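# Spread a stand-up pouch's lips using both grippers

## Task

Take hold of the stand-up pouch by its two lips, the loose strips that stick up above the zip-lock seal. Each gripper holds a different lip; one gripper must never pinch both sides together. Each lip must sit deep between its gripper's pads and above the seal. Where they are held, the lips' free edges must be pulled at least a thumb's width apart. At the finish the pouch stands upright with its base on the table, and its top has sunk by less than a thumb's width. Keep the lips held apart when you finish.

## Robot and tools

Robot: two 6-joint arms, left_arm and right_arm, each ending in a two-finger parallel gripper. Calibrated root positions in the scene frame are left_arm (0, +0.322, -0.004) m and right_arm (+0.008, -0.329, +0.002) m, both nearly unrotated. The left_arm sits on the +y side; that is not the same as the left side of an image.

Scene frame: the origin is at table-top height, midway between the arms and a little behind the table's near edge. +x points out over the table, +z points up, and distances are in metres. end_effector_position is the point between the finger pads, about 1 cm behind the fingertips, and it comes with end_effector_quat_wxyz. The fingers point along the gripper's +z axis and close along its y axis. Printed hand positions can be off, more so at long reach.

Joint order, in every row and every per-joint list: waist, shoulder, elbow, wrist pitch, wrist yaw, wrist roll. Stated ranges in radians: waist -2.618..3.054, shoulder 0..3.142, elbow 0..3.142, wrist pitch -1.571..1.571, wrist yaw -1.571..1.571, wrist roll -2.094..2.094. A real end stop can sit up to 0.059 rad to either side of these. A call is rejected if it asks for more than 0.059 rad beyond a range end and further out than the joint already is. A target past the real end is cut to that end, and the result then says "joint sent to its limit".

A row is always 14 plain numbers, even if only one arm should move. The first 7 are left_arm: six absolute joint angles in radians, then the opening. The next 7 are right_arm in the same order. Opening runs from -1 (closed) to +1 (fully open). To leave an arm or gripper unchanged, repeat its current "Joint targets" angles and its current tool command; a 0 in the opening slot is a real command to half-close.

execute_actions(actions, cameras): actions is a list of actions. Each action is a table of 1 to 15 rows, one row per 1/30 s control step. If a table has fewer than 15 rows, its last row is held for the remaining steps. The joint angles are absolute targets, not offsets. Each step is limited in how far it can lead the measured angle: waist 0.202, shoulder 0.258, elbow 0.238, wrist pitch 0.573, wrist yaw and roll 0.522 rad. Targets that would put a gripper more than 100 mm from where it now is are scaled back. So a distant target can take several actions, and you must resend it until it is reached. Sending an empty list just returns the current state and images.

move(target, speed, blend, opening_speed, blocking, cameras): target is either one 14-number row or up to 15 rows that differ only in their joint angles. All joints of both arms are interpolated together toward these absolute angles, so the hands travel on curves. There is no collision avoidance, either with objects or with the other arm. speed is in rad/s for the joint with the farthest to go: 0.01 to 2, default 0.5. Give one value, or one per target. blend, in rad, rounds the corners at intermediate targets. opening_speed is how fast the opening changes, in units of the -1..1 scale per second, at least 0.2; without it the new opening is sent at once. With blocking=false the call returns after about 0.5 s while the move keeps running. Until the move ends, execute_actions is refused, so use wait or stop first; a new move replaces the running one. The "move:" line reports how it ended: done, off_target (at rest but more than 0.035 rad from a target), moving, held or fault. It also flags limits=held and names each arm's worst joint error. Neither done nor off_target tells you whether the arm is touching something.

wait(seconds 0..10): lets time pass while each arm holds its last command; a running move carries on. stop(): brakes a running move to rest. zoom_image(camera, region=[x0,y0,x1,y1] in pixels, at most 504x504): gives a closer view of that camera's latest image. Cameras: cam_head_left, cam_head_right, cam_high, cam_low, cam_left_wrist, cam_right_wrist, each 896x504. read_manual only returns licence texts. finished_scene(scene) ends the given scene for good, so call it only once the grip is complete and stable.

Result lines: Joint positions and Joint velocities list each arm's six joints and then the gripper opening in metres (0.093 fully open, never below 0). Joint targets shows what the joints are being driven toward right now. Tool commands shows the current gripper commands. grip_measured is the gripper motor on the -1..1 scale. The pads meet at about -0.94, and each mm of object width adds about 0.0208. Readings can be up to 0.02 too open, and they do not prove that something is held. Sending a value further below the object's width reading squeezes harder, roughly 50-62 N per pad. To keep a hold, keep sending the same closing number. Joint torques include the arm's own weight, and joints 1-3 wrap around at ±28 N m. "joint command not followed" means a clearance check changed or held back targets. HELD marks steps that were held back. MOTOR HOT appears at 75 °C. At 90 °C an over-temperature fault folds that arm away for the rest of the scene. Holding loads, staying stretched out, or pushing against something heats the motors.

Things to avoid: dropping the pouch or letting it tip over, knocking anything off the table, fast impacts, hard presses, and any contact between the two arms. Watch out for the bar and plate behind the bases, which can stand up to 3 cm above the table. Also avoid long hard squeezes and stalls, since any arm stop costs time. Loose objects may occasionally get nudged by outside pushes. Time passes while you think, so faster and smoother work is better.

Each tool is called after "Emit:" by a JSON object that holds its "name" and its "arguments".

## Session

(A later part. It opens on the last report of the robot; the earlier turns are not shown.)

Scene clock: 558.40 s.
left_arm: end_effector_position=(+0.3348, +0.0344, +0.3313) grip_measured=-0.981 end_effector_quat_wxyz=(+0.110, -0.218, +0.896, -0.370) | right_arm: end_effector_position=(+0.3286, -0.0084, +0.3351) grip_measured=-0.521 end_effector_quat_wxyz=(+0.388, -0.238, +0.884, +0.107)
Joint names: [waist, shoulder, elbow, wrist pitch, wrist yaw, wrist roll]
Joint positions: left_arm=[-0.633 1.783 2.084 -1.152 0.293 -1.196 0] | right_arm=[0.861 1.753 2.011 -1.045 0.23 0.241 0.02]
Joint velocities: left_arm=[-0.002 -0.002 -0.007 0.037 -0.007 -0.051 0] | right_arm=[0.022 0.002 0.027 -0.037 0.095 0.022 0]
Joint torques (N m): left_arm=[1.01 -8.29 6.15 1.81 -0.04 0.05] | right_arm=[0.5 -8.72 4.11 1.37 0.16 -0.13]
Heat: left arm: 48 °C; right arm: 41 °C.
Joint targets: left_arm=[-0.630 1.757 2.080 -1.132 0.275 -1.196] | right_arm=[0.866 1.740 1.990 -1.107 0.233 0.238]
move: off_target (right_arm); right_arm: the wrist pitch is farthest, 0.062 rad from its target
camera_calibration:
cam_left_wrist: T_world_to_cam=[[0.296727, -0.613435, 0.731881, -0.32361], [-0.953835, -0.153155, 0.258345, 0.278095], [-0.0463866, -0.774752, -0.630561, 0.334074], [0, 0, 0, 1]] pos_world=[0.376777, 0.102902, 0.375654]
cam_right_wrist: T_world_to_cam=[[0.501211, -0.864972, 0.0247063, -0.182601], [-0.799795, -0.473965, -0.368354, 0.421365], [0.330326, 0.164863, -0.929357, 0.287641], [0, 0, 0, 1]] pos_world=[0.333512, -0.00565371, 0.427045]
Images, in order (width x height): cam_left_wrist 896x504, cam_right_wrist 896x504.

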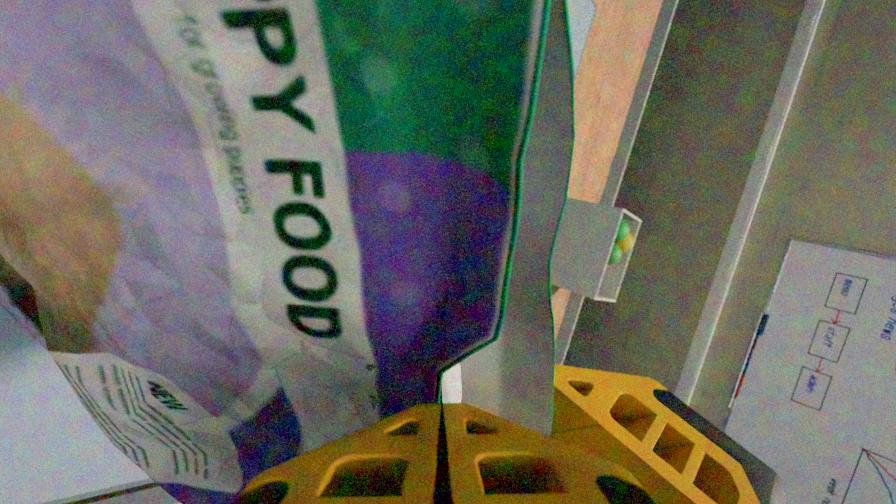

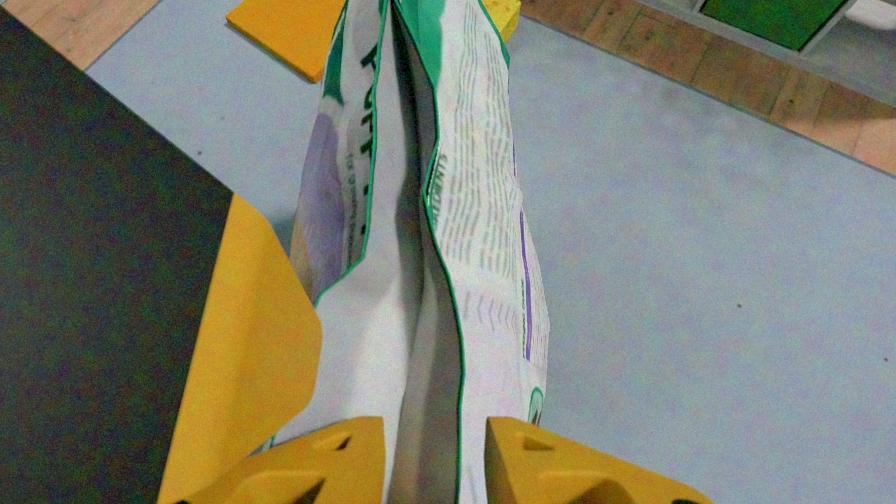

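Emit:
{"name": "move", "arguments": {"target": [-0.630,1.757,2.080,-1.132,0.275,-1.196,-1,0.866,1.740,1.984,-1.135,0.233,0.238,-0.52], "speed": 0.12, "cameras": ["cam_right_wrist","cam_low"]}}

Scene clock: 562.67 s.
left_arm: end_effector_position=(+0.3342, +0.0338, +0.3315) grip_measured=-0.981 end_effector_quat_wxyz=(+0.108, -0.217, +0.896, -0.372) | right_arm: end_effector_position=(+0.3267, -0.0110, +0.3319) grip_measured=-0.521 end_effector_quat_wxyz=(+0.381, -0.240, +0.887, +0.102)
Joint names: [waist, shoulder, elbow, wrist pitch, wrist yaw, wrist roll]
Joint positions: left_arm=[-0.633 1.783 2.084 -1.152 0.298 -1.196 0] | right_arm=[0.861 1.753 2.011 -1.064 0.232 0.241 0.02]
Joint velocities: left_arm=[0.007 -0.007 -0.032 -0.051 0.007 -0.051 0] | right_arm=[0.002 -0.002 -0.022 -0.022 -0.066 -0.022 0]
Joint torques (N m): left_arm=[0.91 -8.25 6.28 1.81 -0.13 0.04] | right_arm=[0.43 -8.85 3.59 1.21 0.17 -0.15]
Heat: left arm: 49 °C; right arm: 41 °C.
Joint targets: left_arm=[-0.630 1.757 2.080 -1.132 0.275 -1.196] | right_arm=[0.866 1.740 1.984 -1.135 0.233 0.238]
move: off_target (right_arm); right_arm: the wrist pitch is farthest, 0.071 rad from its target
camera_calibration:
cam_right_wrist: T_world_to_cam=[[0.500392, -0.865208, 0.0319784, -0.186007], [-0.804615, -0.478351, -0.351818, 0.413468], [0.319692, 0.150316, -0.935522, 0.291106], [0, 0, 0, 1]] pos_world=[0.332694, -0.0069097, 0.423749]
Images, in order (width x height): cam_low 896x504, cam_right_wrist 896x504.

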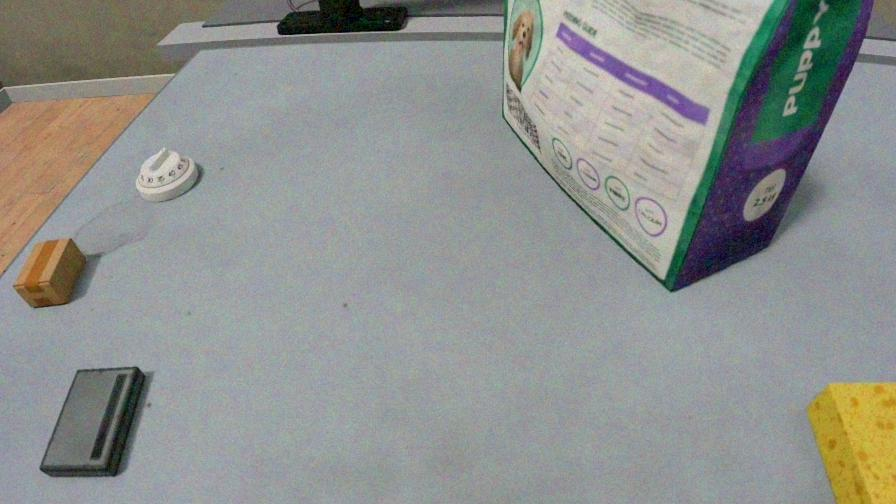

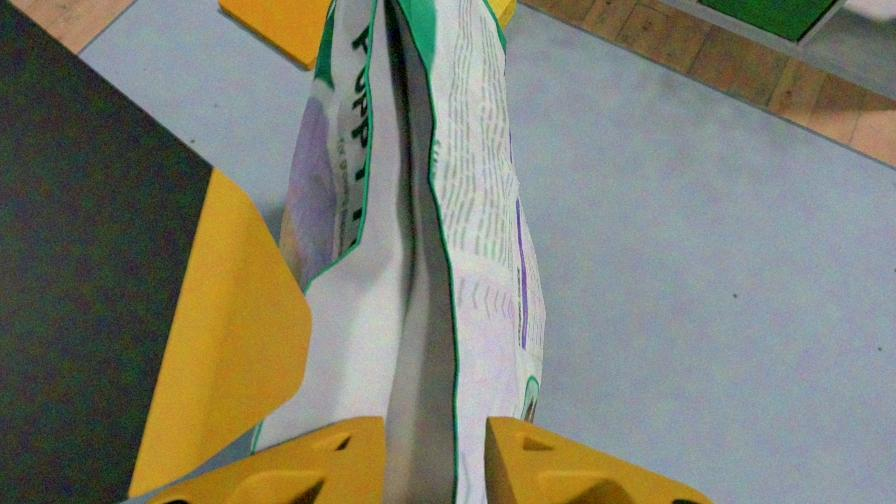

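Emit:
{"name": "move", "arguments": {"target": [-0.630,1.757,2.080,-1.132,0.275,-1.196,-1,0.866,1.740,1.965,-1.137,0.233,0.238,-0.52], "speed": 0.12, "cameras": ["cam_right_wrist","cam_left_wrist"]}}

Scene clock: 566.00 s.
left_arm: end_effector_position=(+0.3330, +0.0335, +0.3309) grip_measured=-0.981 end_effector_quat_wxyz=(+0.106, -0.216, +0.897, -0.371) | right_arm: end_effector_position=(+0.3256, -0.0116, +0.3285) grip_measured=-0.521 end_effector_quat_wxyz=(+0.379, -0.241, +0.888, +0.100)
Joint names: [waist, shoulder, elbow, wrist pitch, wrist yaw, wrist roll]
Joint positions: left_arm=[-0.635 1.783 2.084 -1.156 0.299 -1.196 0] | right_arm=[0.862 1.747 1.993 -1.059 0.232 0.241 0.02]
Joint velocities: left_arm=[-0.007 -0.017 0.002 -0.022 -0.051 -0.022 0] | right_arm=[-0.007 -0.002 -0.012 0.007 -0.022 0.022 0]
Joint torques (N m): left_arm=[1.01 -8.18 6.19 1.85 -0.1 0.08] | right_arm=[0.51 -8.34 3.56 1.12 0.14 -0.12]
Heat: left arm: 49 °C; right arm: 42 °C.
Joint targets: left_arm=[-0.630 1.757 2.080 -1.132 0.275 -1.196] | right_arm=[0.866 1.740 1.965 -1.137 0.233 0.238]
move: off_target (right_arm); right_arm: the wrist pitch is farthest, 0.078 rad from its target
camera_calibration:
cam_left_wrist: T_world_to_cam=[[0.297105, -0.614129, 0.731146, -0.323248], [-0.953281, -0.146965, 0.263927, 0.274046], [-0.0546327, -0.775401, -0.629101, 0.335305], [0, 0, 0, 1]] pos_world=[0.3756, 0.101755, 0.374954]
cam_right_wrist: T_world_to_cam=[[0.50145, -0.864513, 0.0341318, -0.186885], [-0.80558, -0.480928, -0.346047, 0.40945], [0.315577, 0.146029, -0.937596, 0.29032], [0, 0, 0, 1]] pos_world=[0.331939, -0.00704337, 0.42027]
Images, in order (width x height): cam_left_wrist 896x504, cam_right_wrist 896x504.

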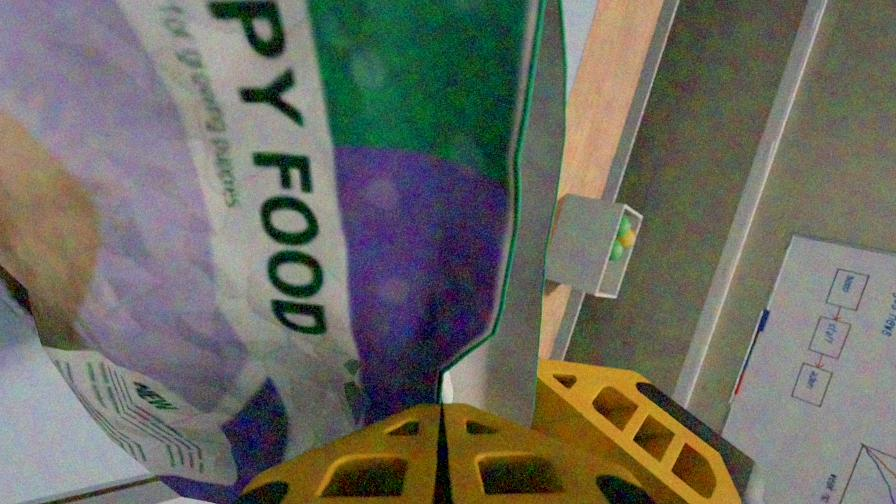

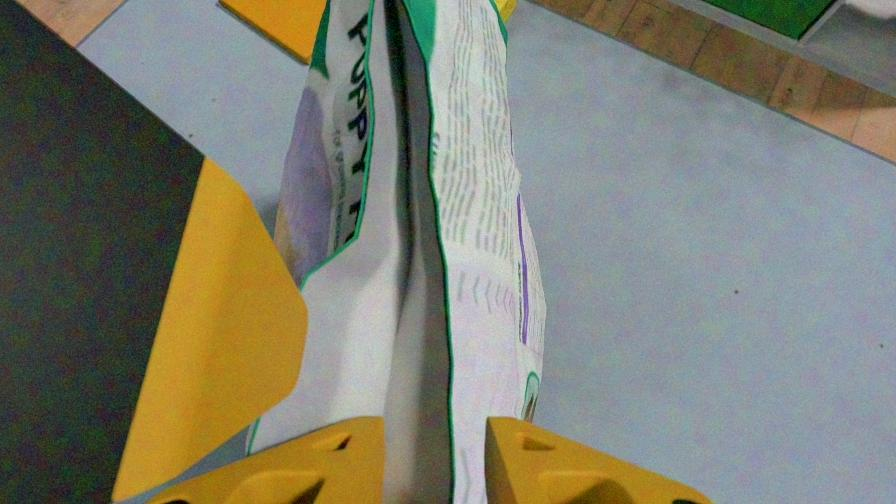

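Emit:
{"name": "move", "arguments": {"target": [-0.630,1.757,2.080,-1.132,0.275,-1.196,-1,0.864,1.740,1.947,-1.137,0.233,0.238,-0.52], "speed": 0.12, "cameras": ["cam_right_wrist","cam_left_wrist"]}}

Scene clock: 568.53 s.
left_arm: end_effector_position=(+0.3323, +0.0336, +0.3304) grip_measured=-0.981 end_effector_quat_wxyz=(+0.105, -0.216, +0.898, -0.369) | right_arm: end_effector_position=(+0.3252, -0.0115, +0.3262) grip_measured=-0.521 end_effector_quat_wxyz=(+0.378, -0.241, +0.888, +0.101)
Joint names: [waist, shoulder, elbow, wrist pitch, wrist yaw, wrist roll]
Joint positions: left_arm=[-0.636 1.783 2.084 -1.159 0.299 -1.196 0] | right_arm=[0.862 1.742 1.978 -1.049 0.23 0.241 0.02]
Joint velocities: left_arm=[-0.007 0.012 -0.012 -0.037 0.007 -0.007 0] | right_arm=[-0.007 0.017 -0.002 -0.037 -0.007 0.037 0]
Joint torques (N m): left_arm=[1.14 -8.36 6.17 1.87 -0.12 0.07] | right_arm=[0.24 -7.92 3.38 1.05 0.12 -0.13]
Heat: left arm: 49 °C; right arm: 42 °C.
Joint targets: left_arm=[-0.630 1.757 2.080 -1.132 0.275 -1.196] | right_arm=[0.864 1.740 1.947 -1.137 0.233 0.238]
move: off_target (right_arm); right_arm: the wrist pitch is farthest, 0.088 rad from its target
camera_calibration:
cam_left_wrist: T_world_to_cam=[[0.298643, -0.615817, 0.729096, -0.322369], [-0.95266, -0.146716, 0.266295, 0.272516], [-0.057019, -0.774108, -0.63048, 0.336195], [0, 0, 0, 1]] pos_world=[0.375058, 0.101714, 0.374433]
cam_right_wrist: T_world_to_cam=[[0.5025, -0.863923, 0.0336204, -0.186708], [-0.805404, -0.481893, -0.345113, 0.408081], [0.314353, 0.146341, -0.937959, 0.288831], [0, 0, 0, 1]] pos_world=[0.331696, -0.00691806, 0.418023]
Images, in order (width x height): cam_left_wrist 896x504, cam_right_wrist 896x504.

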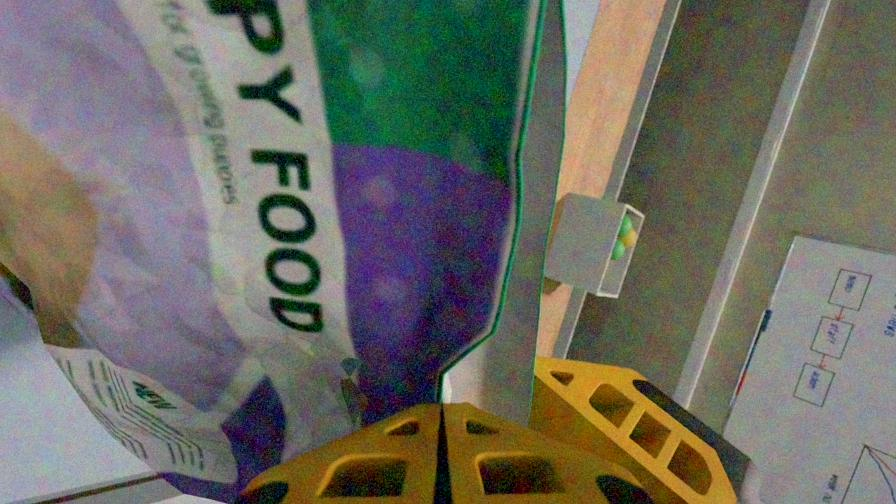

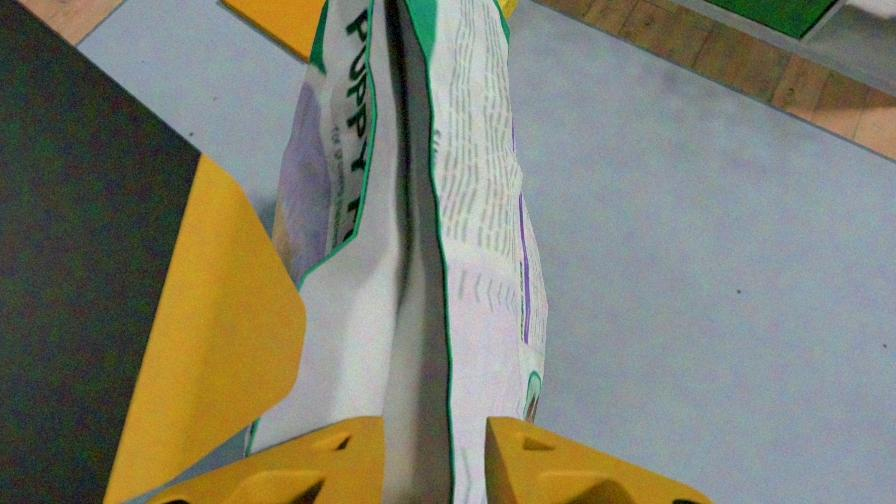

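Emit:
{"name": "move", "arguments": {"target": [-0.630,1.757,2.080,-1.132,0.275,-1.196,-1,0.864,1.740,1.950,-1.090,0.233,0.238,-1], "opening_speed": 0.3, "cameras": ["cam_right_wrist","cam_left_wrist","cam_head_left"]}}

Scene clock: 575.13 s.
left_arm: end_effector_position=(+0.3328, +0.0337, +0.3305) grip_measured=-0.981 end_effector_quat_wxyz=(+0.107, -0.217, +0.897, -0.369) | right_arm: end_effector_position=(+0.3238, -0.0059, +0.3293) grip_measured=-0.975 end_effector_quat_wxyz=(+0.382, -0.244, +0.884, +0.112)
Joint names: [waist, shoulder, elbow, wrist pitch, wrist yaw, wrist roll]
Joint positions: left_arm=[-0.636 1.783 2.084 -1.157 0.296 -1.196 0] | right_arm=[0.868 1.74 1.978 -1.031 0.217 0.241 0]
Joint velocities: left_arm=[-0.002 -0.007 0.012 0.007 -0.081 -0.037 0] | right_arm=[-0.007 0.012 0.002 -0.007 -0.037 -0.037 0]
Joint torques (N m): left_arm=[1.17 -8.23 6.24 1.83 -0.08 0.07] | right_arm=[-0.24 -7.79 3.49 1.42 0.3 -0.16]
Heat: left arm: 48 °C; right arm: 42 °C.
Joint targets: left_arm=[-0.630 1.757 2.080 -1.132 0.275 -1.196] | right_arm=[0.864 1.740 1.950 -1.090 0.233 0.238]
move: off_target (right_arm); right_arm: the wrist pitch is farthest, 0.059 rad from its target
camera_calibration:
cam_left_wrist: T_world_to_cam=[[0.298075, -0.615922, 0.72924, -0.322368], [-0.953024, -0.14895, 0.263742, 0.274109], [-0.0538243, -0.773598, -0.631387, 0.335674], [0, 0, 0, 1]] pos_world=[0.375389, 0.101951, 0.37473]
cam_right_wrist: T_world_to_cam=[[0.515512, -0.856685, 0.0183901, -0.180441], [-0.79627, -0.486865, -0.35905, 0.41223], [0.316547, 0.170451, -0.933137, 0.28924], [0, 0, 0, 1]] pos_world=[0.329707, -0.0031822, 0.42123]
Images, in order (width x height): cam_head_left 896x504, cam_left_wrist 896x504, cam_right_wrist 896x504.

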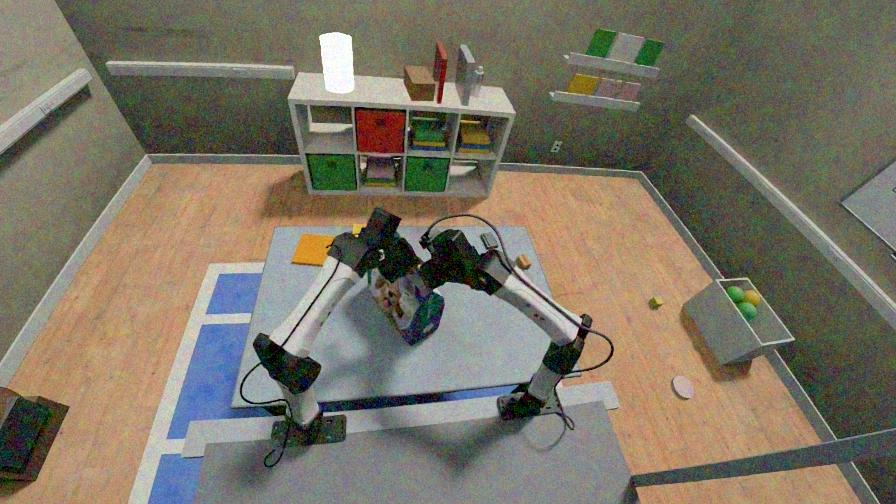

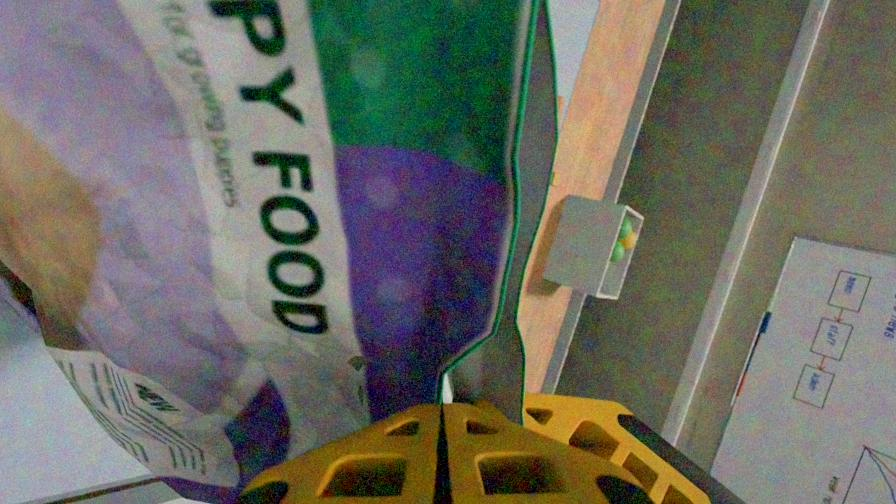

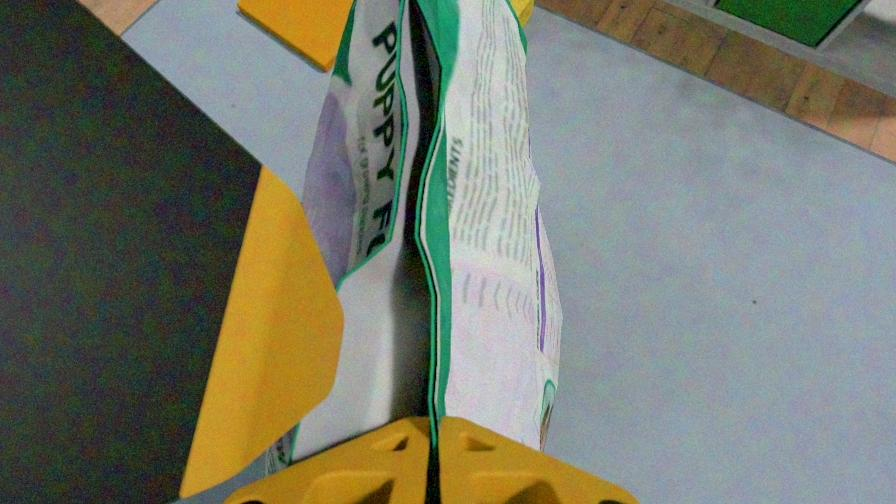

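Emit:
{"name": "move", "arguments": {"target": [-0.630,1.757,2.080,-1.132,0.275,-1.196,-1,0.845,1.738,1.952,-1.060,0.235,0.238,-1], "speed": 0.06}}

Scene clock: 580.80 s.
left_arm: end_effector_position=(+0.3335, +0.0337, +0.3308) grip_measured=-0.981 end_effector_quat_wxyz=(+0.109, -0.217, +0.897, -0.369) | right_arm: end_effector_position=(+0.3253, -0.0066, +0.3299) grip_measured=-0.975 end_effector_quat_wxyz=(+0.383, -0.242, +0.884, +0.113)
Joint names: [waist, shoulder, elbow, wrist pitch, wrist yaw, wrist roll]
Joint positions: left_arm=[-0.636 1.783 2.084 -1.155 0.293 -1.196 0] | right_arm=[0.863 1.74 1.978 -1.028 0.214 0.241 0]
Joint velocities: left_arm=[-0.002 0.012 -0.007 -0.022 0.022 0.007 0] | right_arm=[0.017 -0.002 0.002 -0.066 0.022 0.051 0]
Joint torques (N m): left_arm=[1.18 -8.24 6.08 1.81 -0.06 0.04] | right_arm=[-1.5 -7.92 3.85 1.7 0.34 -0.14]
Heat: left arm: 49 °C; right arm: 41 °C.
Joint targets: left_arm=[-0.630 1.757 2.080 -1.132 0.275 -1.196] | right_arm=[0.845 1.738 1.952 -1.060 0.235 0.238]
move: done
camera_calibration:
cam_left_wrist: T_world_to_cam=[[0.296754, -0.615353, 0.730259, -0.322726], [-0.953611, -0.150417, 0.260768, 0.275875], [-0.0506211, -0.773767, -0.631445, 0.334873], [0, 0, 0, 1]] pos_world=[0.375799, 0.102019, 0.375188]
cam_right_wrist: T_world_to_cam=[[0.513246, -0.858102, 0.0154446, -0.180157], [-0.797266, -0.483366, -0.361558, 0.414495], [0.317719, 0.173255, -0.932222, 0.288702], [0, 0, 0, 1]] pos_world=[0.331202, -0.00425887, 0.42178]

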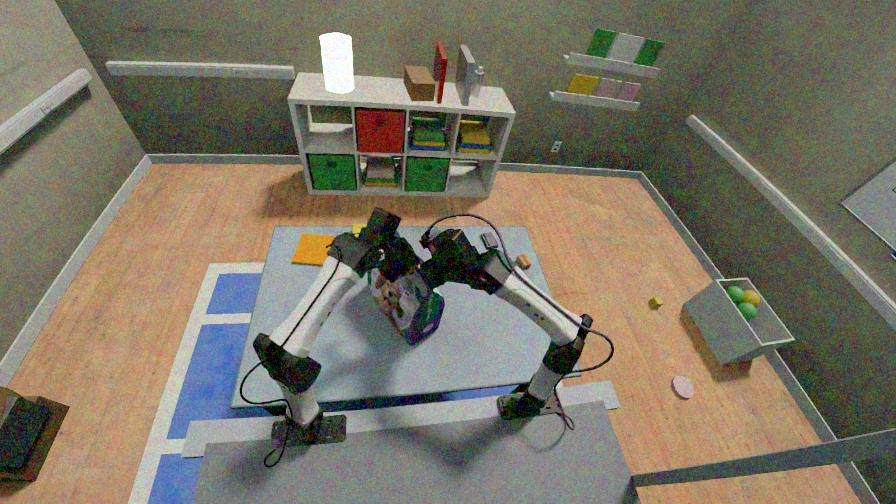

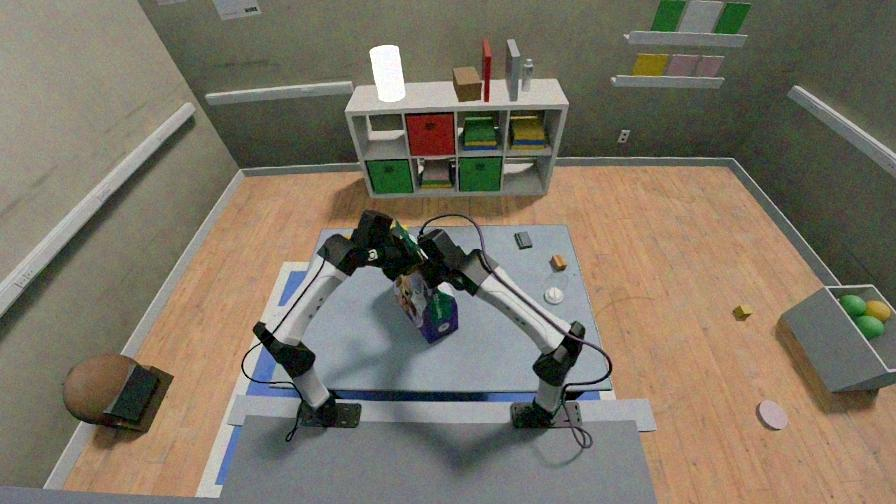

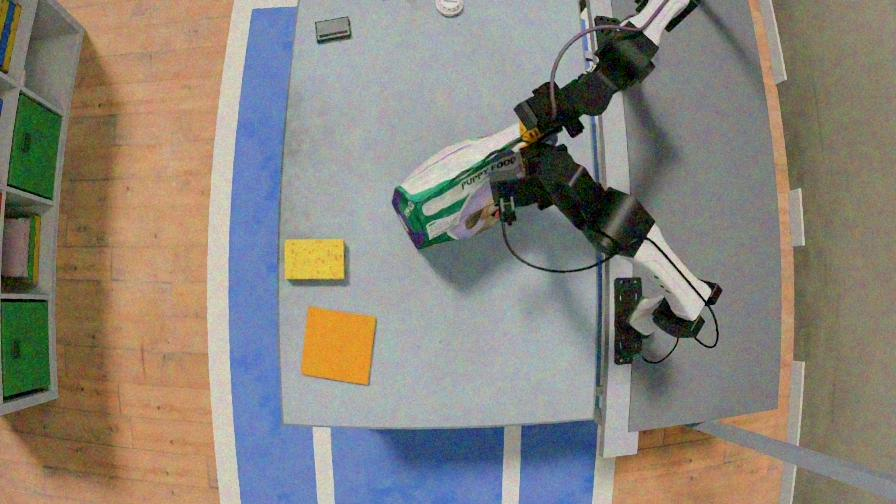

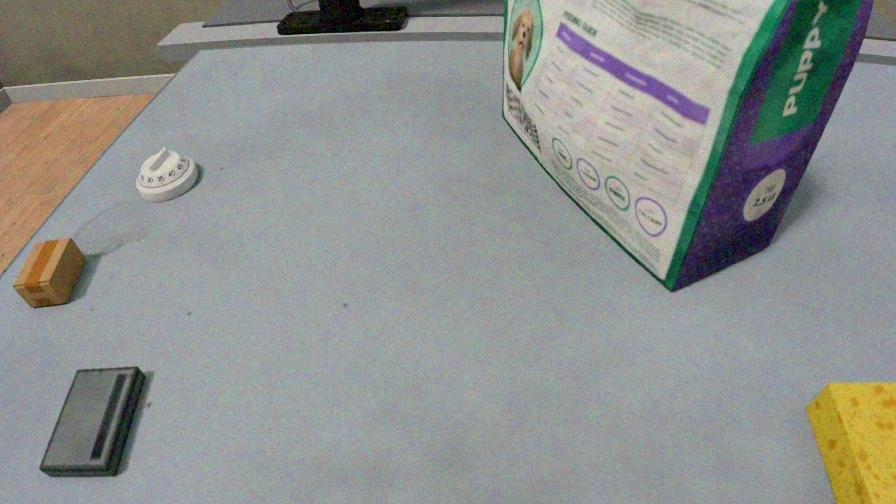

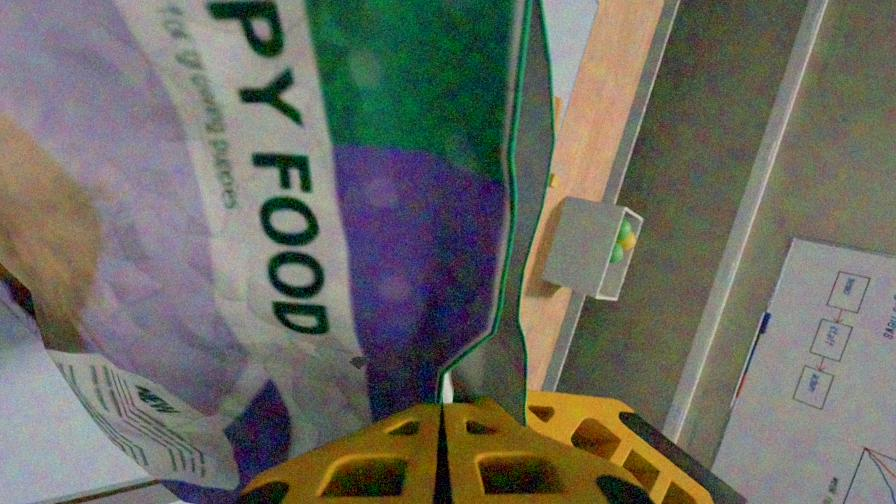

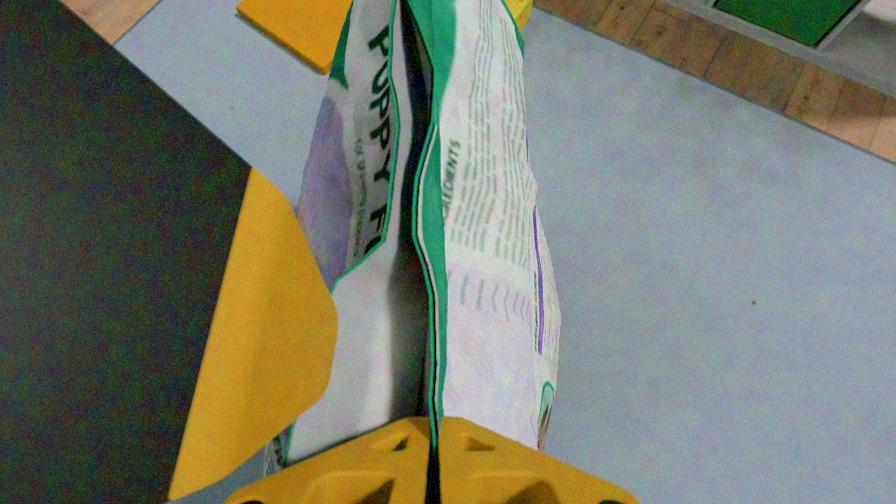

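Emit:
{"name": "move", "arguments": {"target": [-0.628,1.757,2.080,-1.132,0.275,-1.196,-1,0.825,1.742,1.956,-1.050,0.240,0.238,-1], "speed": 0.06, "cameras": ["cam_left_wrist","cam_right_wrist","cam_low"]}}

Emit:
{"name": "move", "arguments": {"target": [-0.622,1.750,2.075,-1.132,0.275,-1.196,-1,0.815,1.744,1.960,-1.045,0.240,0.238,-1], "speed": 0.06, "cameras": ["cam_left_wrist","cam_right_wrist","cam_low"]}}

Scene clock: 584.40 s.
left_arm: end_effector_position=(+0.3347, +0.0334, +0.3317) grip_measured=-0.981 end_effector_quat_wxyz=(+0.111, -0.217, +0.896, -0.371) | right_arm: end_effector_position=(+0.3299, -0.0106, +0.3301) grip_measured=-0.975 end_effector_quat_wxyz=(+0.383, -0.237, +0.885, +0.114)
Joint names: [waist, shoulder, elbow, wrist pitch, wrist yaw, wrist roll]
Joint positions: left_arm=[-0.636 1.783 2.084 -1.149 0.291 -1.196 0] | right_arm=[0.847 1.74 1.978 -1.026 0.206 0.241 0]
Joint velocities: left_arm=[-0.017 0.002 0.017 0.007 0.066 0.007 0] | right_arm=[-0.002 -0.002 0.002 -0.022 -0.007 -0.095 0]
Joint torques (N m): left_arm=[1.33 -8.29 6.08 1.73 -0.04 0.08] | right_arm=[-1.84 -7.73 4.3 1.77 0.46 -0.15]
Heat: left arm: 49 °C; right arm: 41 °C.
Joint targets: left_arm=[-0.628 1.757 2.080 -1.132 0.275 -1.196] | right_arm=[0.825 1.742 1.956 -1.050 0.240 0.238]
move: done
camera_calibration:
cam_left_wrist: T_world_to_cam=[[0.29345, -0.613415, 0.733218, -0.323838], [-0.9549, -0.151736, 0.255229, 0.279054], [-0.0453059, -0.775047, -0.630277, 0.333128], [0, 0, 0, 1]] pos_world=[0.376592, 0.101885, 0.376184]
cam_right_wrist: T_world_to_cam=[[0.504214, -0.863528, 0.00937963, -0.180992], [-0.803249, -0.47295, -0.36209, 0.418579], [0.317111, 0.175037, -0.932096, 0.288368], [0, 0, 0, 1]] pos_world=[0.336037, -0.00880002, 0.422048]
Images, in order (width x height): cam_low 896x504, cam_left_wrist 896x504, cam_right_wrist 896x504.

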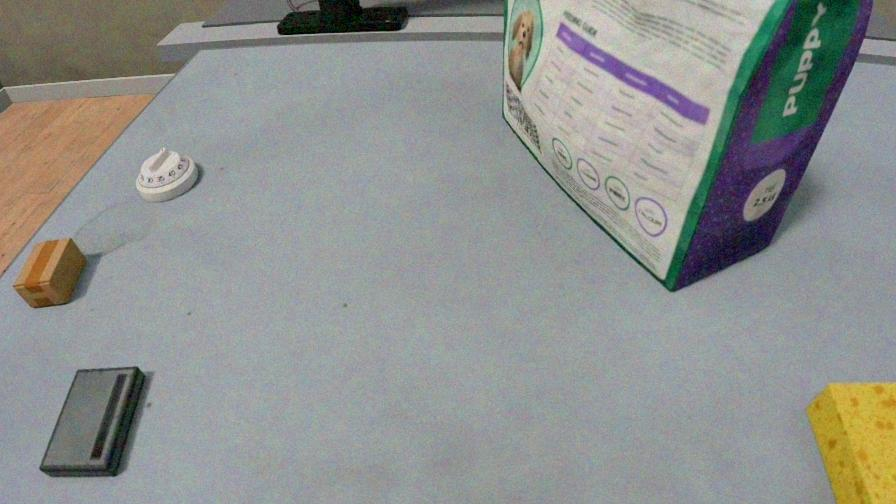

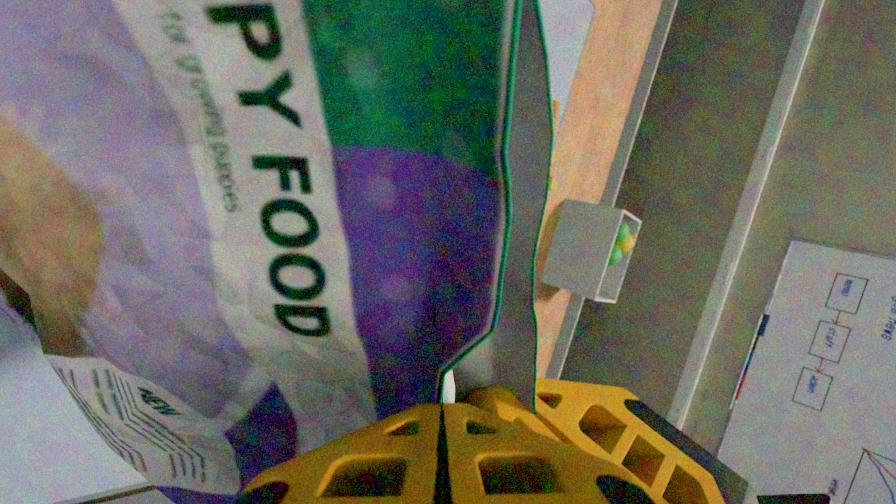

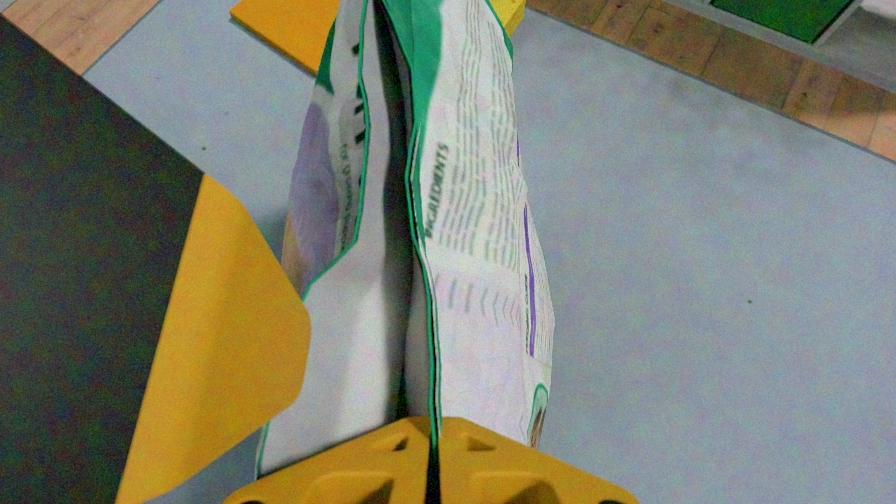

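Scene clock: 585.10 s.
left_arm: end_effector_position=(+0.3353, +0.0332, +0.3322) grip_measured=-0.981 end_effector_quat_wxyz=(+0.113, -0.217, +0.896, -0.372) | right_arm: end_effector_position=(+0.3322, -0.0125, +0.3304) grip_measured=-0.975 end_effector_quat_wxyz=(+0.383, -0.234, +0.886, +0.115)
Joint names: [waist, shoulder, elbow, wrist pitch, wrist yaw, wrist roll]
Joint positions: left_arm=[-0.636 1.783 2.084 -1.145 0.29 -1.196 0] | right_arm=[0.839 1.74 1.978 -1.024 0.201 0.241 0]
Joint velocities: left_arm=[-0.007 -0.012 -0.017 -0.051 -0.022 0.051 0] | right_arm=[-0.002 -0.002 -0.012 0.007 -0.022 -0.007 0]
Joint torques (N m): left_arm=[1.72 -8.77 5.79 1.78 -0.02 0.05] | right_arm=[-1.95 -7.5 4.48 1.79 0.58 -0.13]
Heat: left arm: 49 °C; right arm: 41 °C.
Joint targets: left_arm=[-0.622 1.750 2.075 -1.132 0.275 -1.196] | right_arm=[0.815 1.744 1.960 -1.045 0.240 0.238]
move: off_target (right_arm); right_arm: the wrist yaw is farthest, 0.039 rad from its target
camera_calibration:
cam_left_wrist: T_world_to_cam=[[0.291504, -0.612139, 0.735058, -0.324543], [-0.955607, -0.151894, 0.252474, 0.280596], [-0.0428984, -0.776024, -0.629242, 0.332171], [0, 0, 0, 1]] pos_world=[0.376995, 0.101728, 0.376731]
cam_right_wrist: T_world_to_cam=[[0.500064, -0.865972, 0.0053542, -0.181139], [-0.806007, -0.46768, -0.362805, 0.420877], [0.316683, 0.17711, -0.93185, 0.288266], [0, 0, 0, 1]] pos_world=[0.338522, -0.0110806, 0.422287]
Images, in order (width x height): cam_low 896x504, cam_left_wrist 896x504, cam_right_wrist 896x504.

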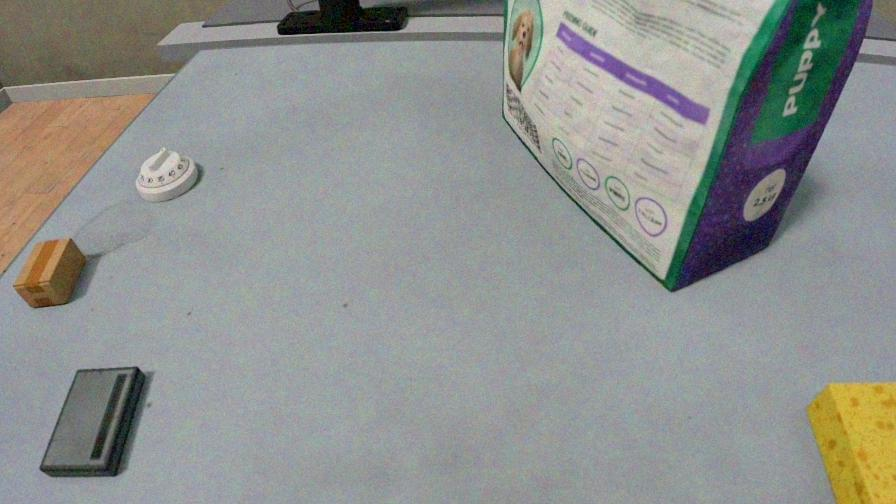

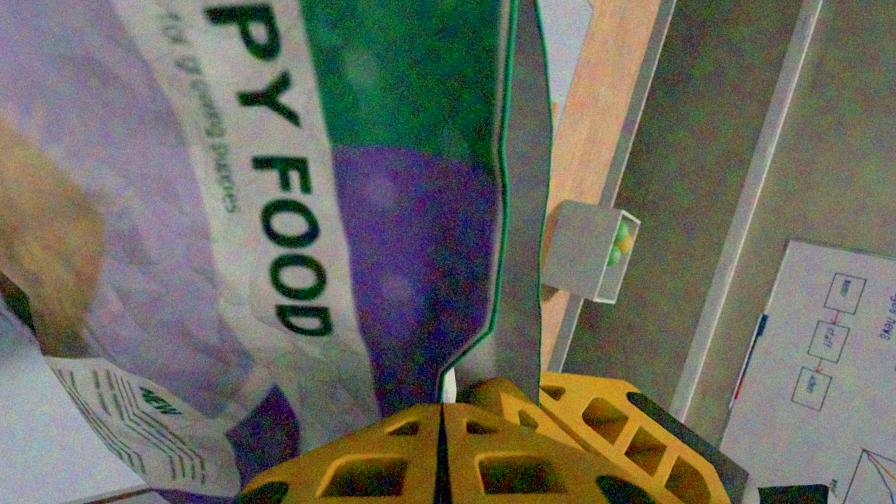

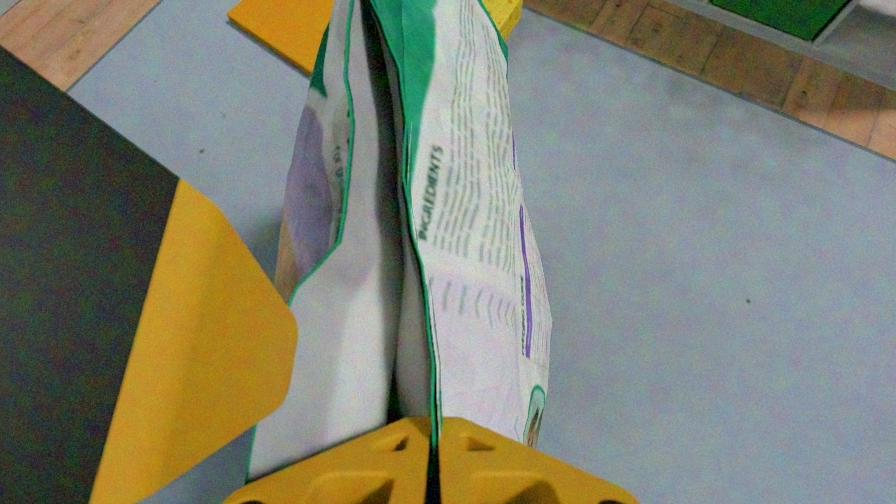

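Emit:
{"name": "move", "arguments": {"target": [-0.617,1.742,2.070,-1.132,0.270,-1.196,-1,0.799,1.748,1.966,-1.037,0.235,0.238,-1], "speed": 0.06}}

Scene clock: 588.30 s.
left_arm: end_effector_position=(+0.3367, +0.0334, +0.3309) grip_measured=-0.981 end_effector_quat_wxyz=(+0.114, -0.218, +0.895, -0.372) | right_arm: end_effector_position=(+0.3355, -0.0155, +0.3303) grip_measured=-0.975 end_effector_quat_wxyz=(+0.382, -0.230, +0.887, +0.117)
Joint names: [waist, shoulder, elbow, wrist pitch, wrist yaw, wrist roll]
Joint positions: left_arm=[-0.634 1.783 2.077 -1.138 0.289 -1.196 0] | right_arm=[0.825 1.74 1.978 -1.023 0.189 0.241 0]
Joint velocities: left_arm=[0.007 -0.012 -0.007 -0.066 -0.007 0.037 0] | right_arm=[0.007 0.007 0.022 0.022 -0.051 0.066 0]
Joint torques (N m): left_arm=[2 -9.42 5.85 1.7 -0.08 0.06] | right_arm=[-1.95 -7.13 5.08 1.87 0.69 -0.13]
Heat: left arm: 48 °C; right arm: 41 °C.
Joint targets: left_arm=[-0.617 1.742 2.070 -1.132 0.270 -1.196] | right_arm=[0.799 1.748 1.966 -1.037 0.235 0.238]
move: off_target (left_arm, right_arm); left_arm: the shoulder is farthest, 0.041 rad from its target; right_arm: the wrist yaw is farthest, 0.046 rad from its target
camera_calibration:
cam_left_wrist: T_world_to_cam=[[0.292608, -0.611688, 0.734996, -0.324184], [-0.955381, -0.15458, 0.251699, 0.28264], [-0.040346, -0.77585, -0.629626, 0.330802], [0, 0, 0, 1]] pos_world=[0.378234, 0.102044, 0.375415]
cam_right_wrist: T_world_to_cam=[[0.495443, -0.868635, -0.00320943, -0.181052], [-0.810614, -0.461015, -0.361069, 0.423115], [0.312157, 0.18149, -0.932534, 0.289495], [0, 0, 0, 1]] pos_world=[0.342316, -0.0147459, 0.422156]

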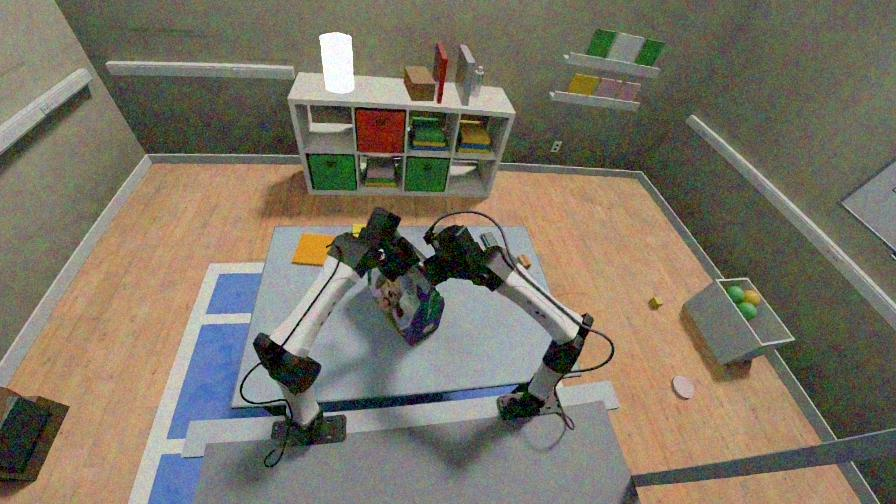

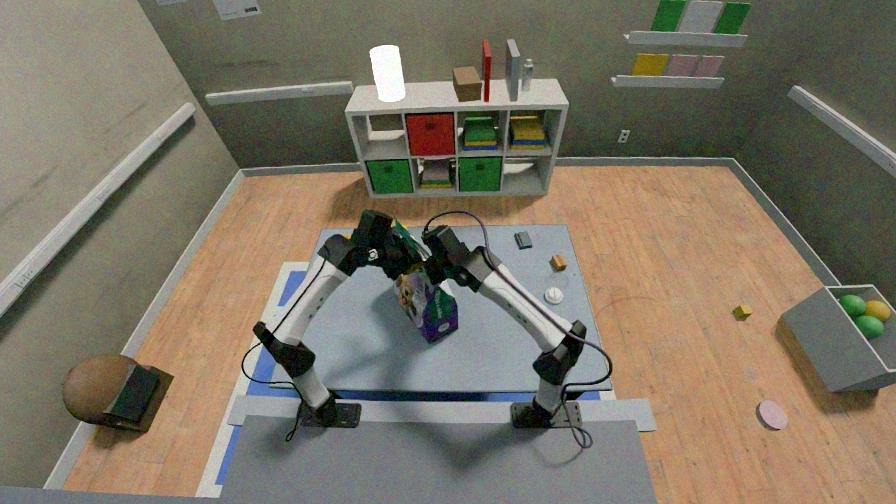

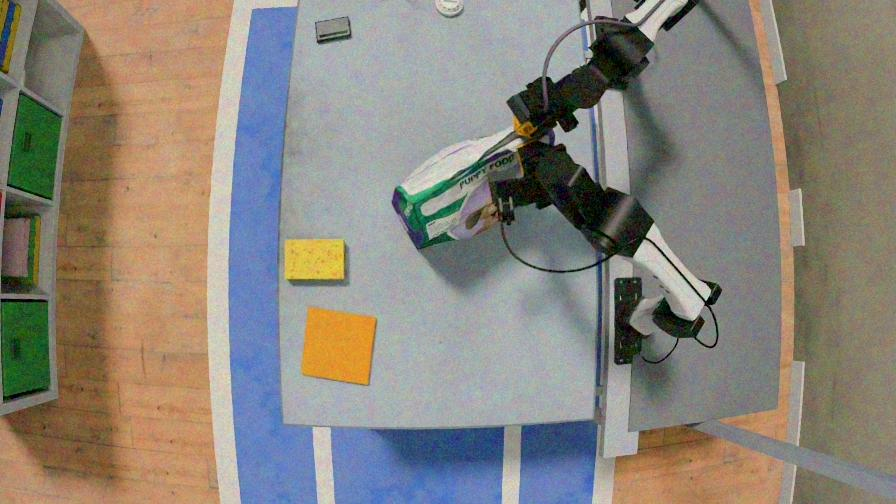

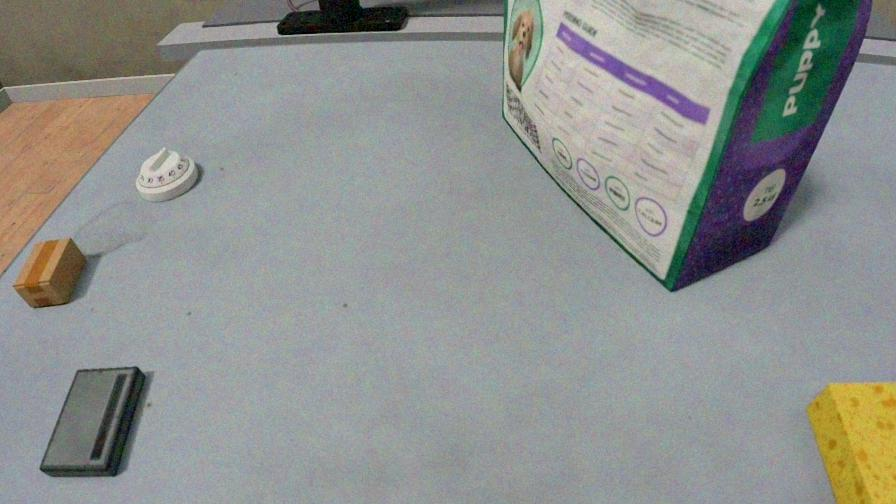

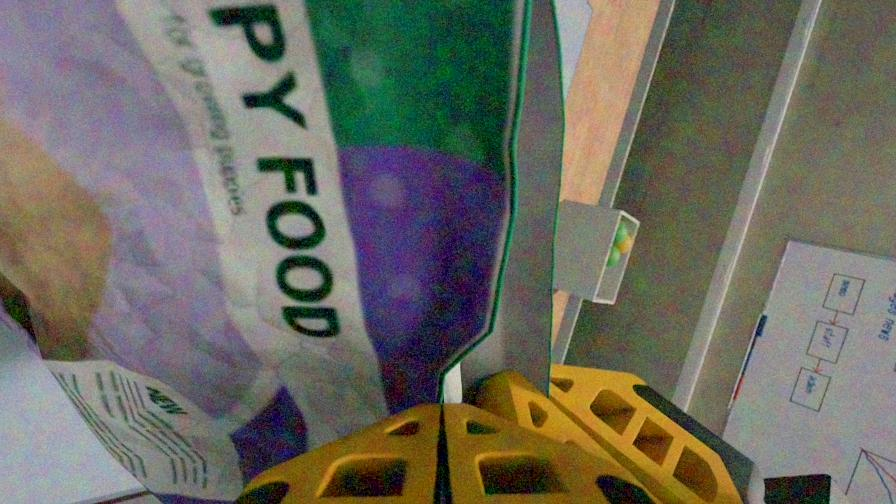

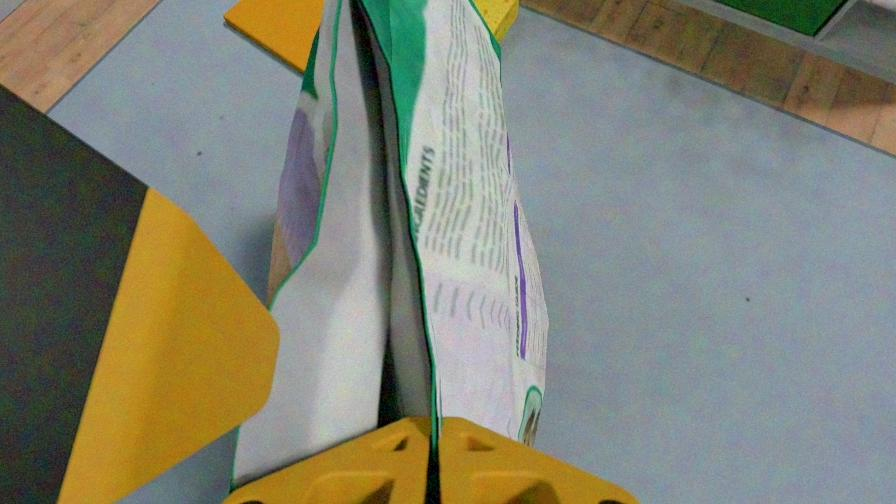

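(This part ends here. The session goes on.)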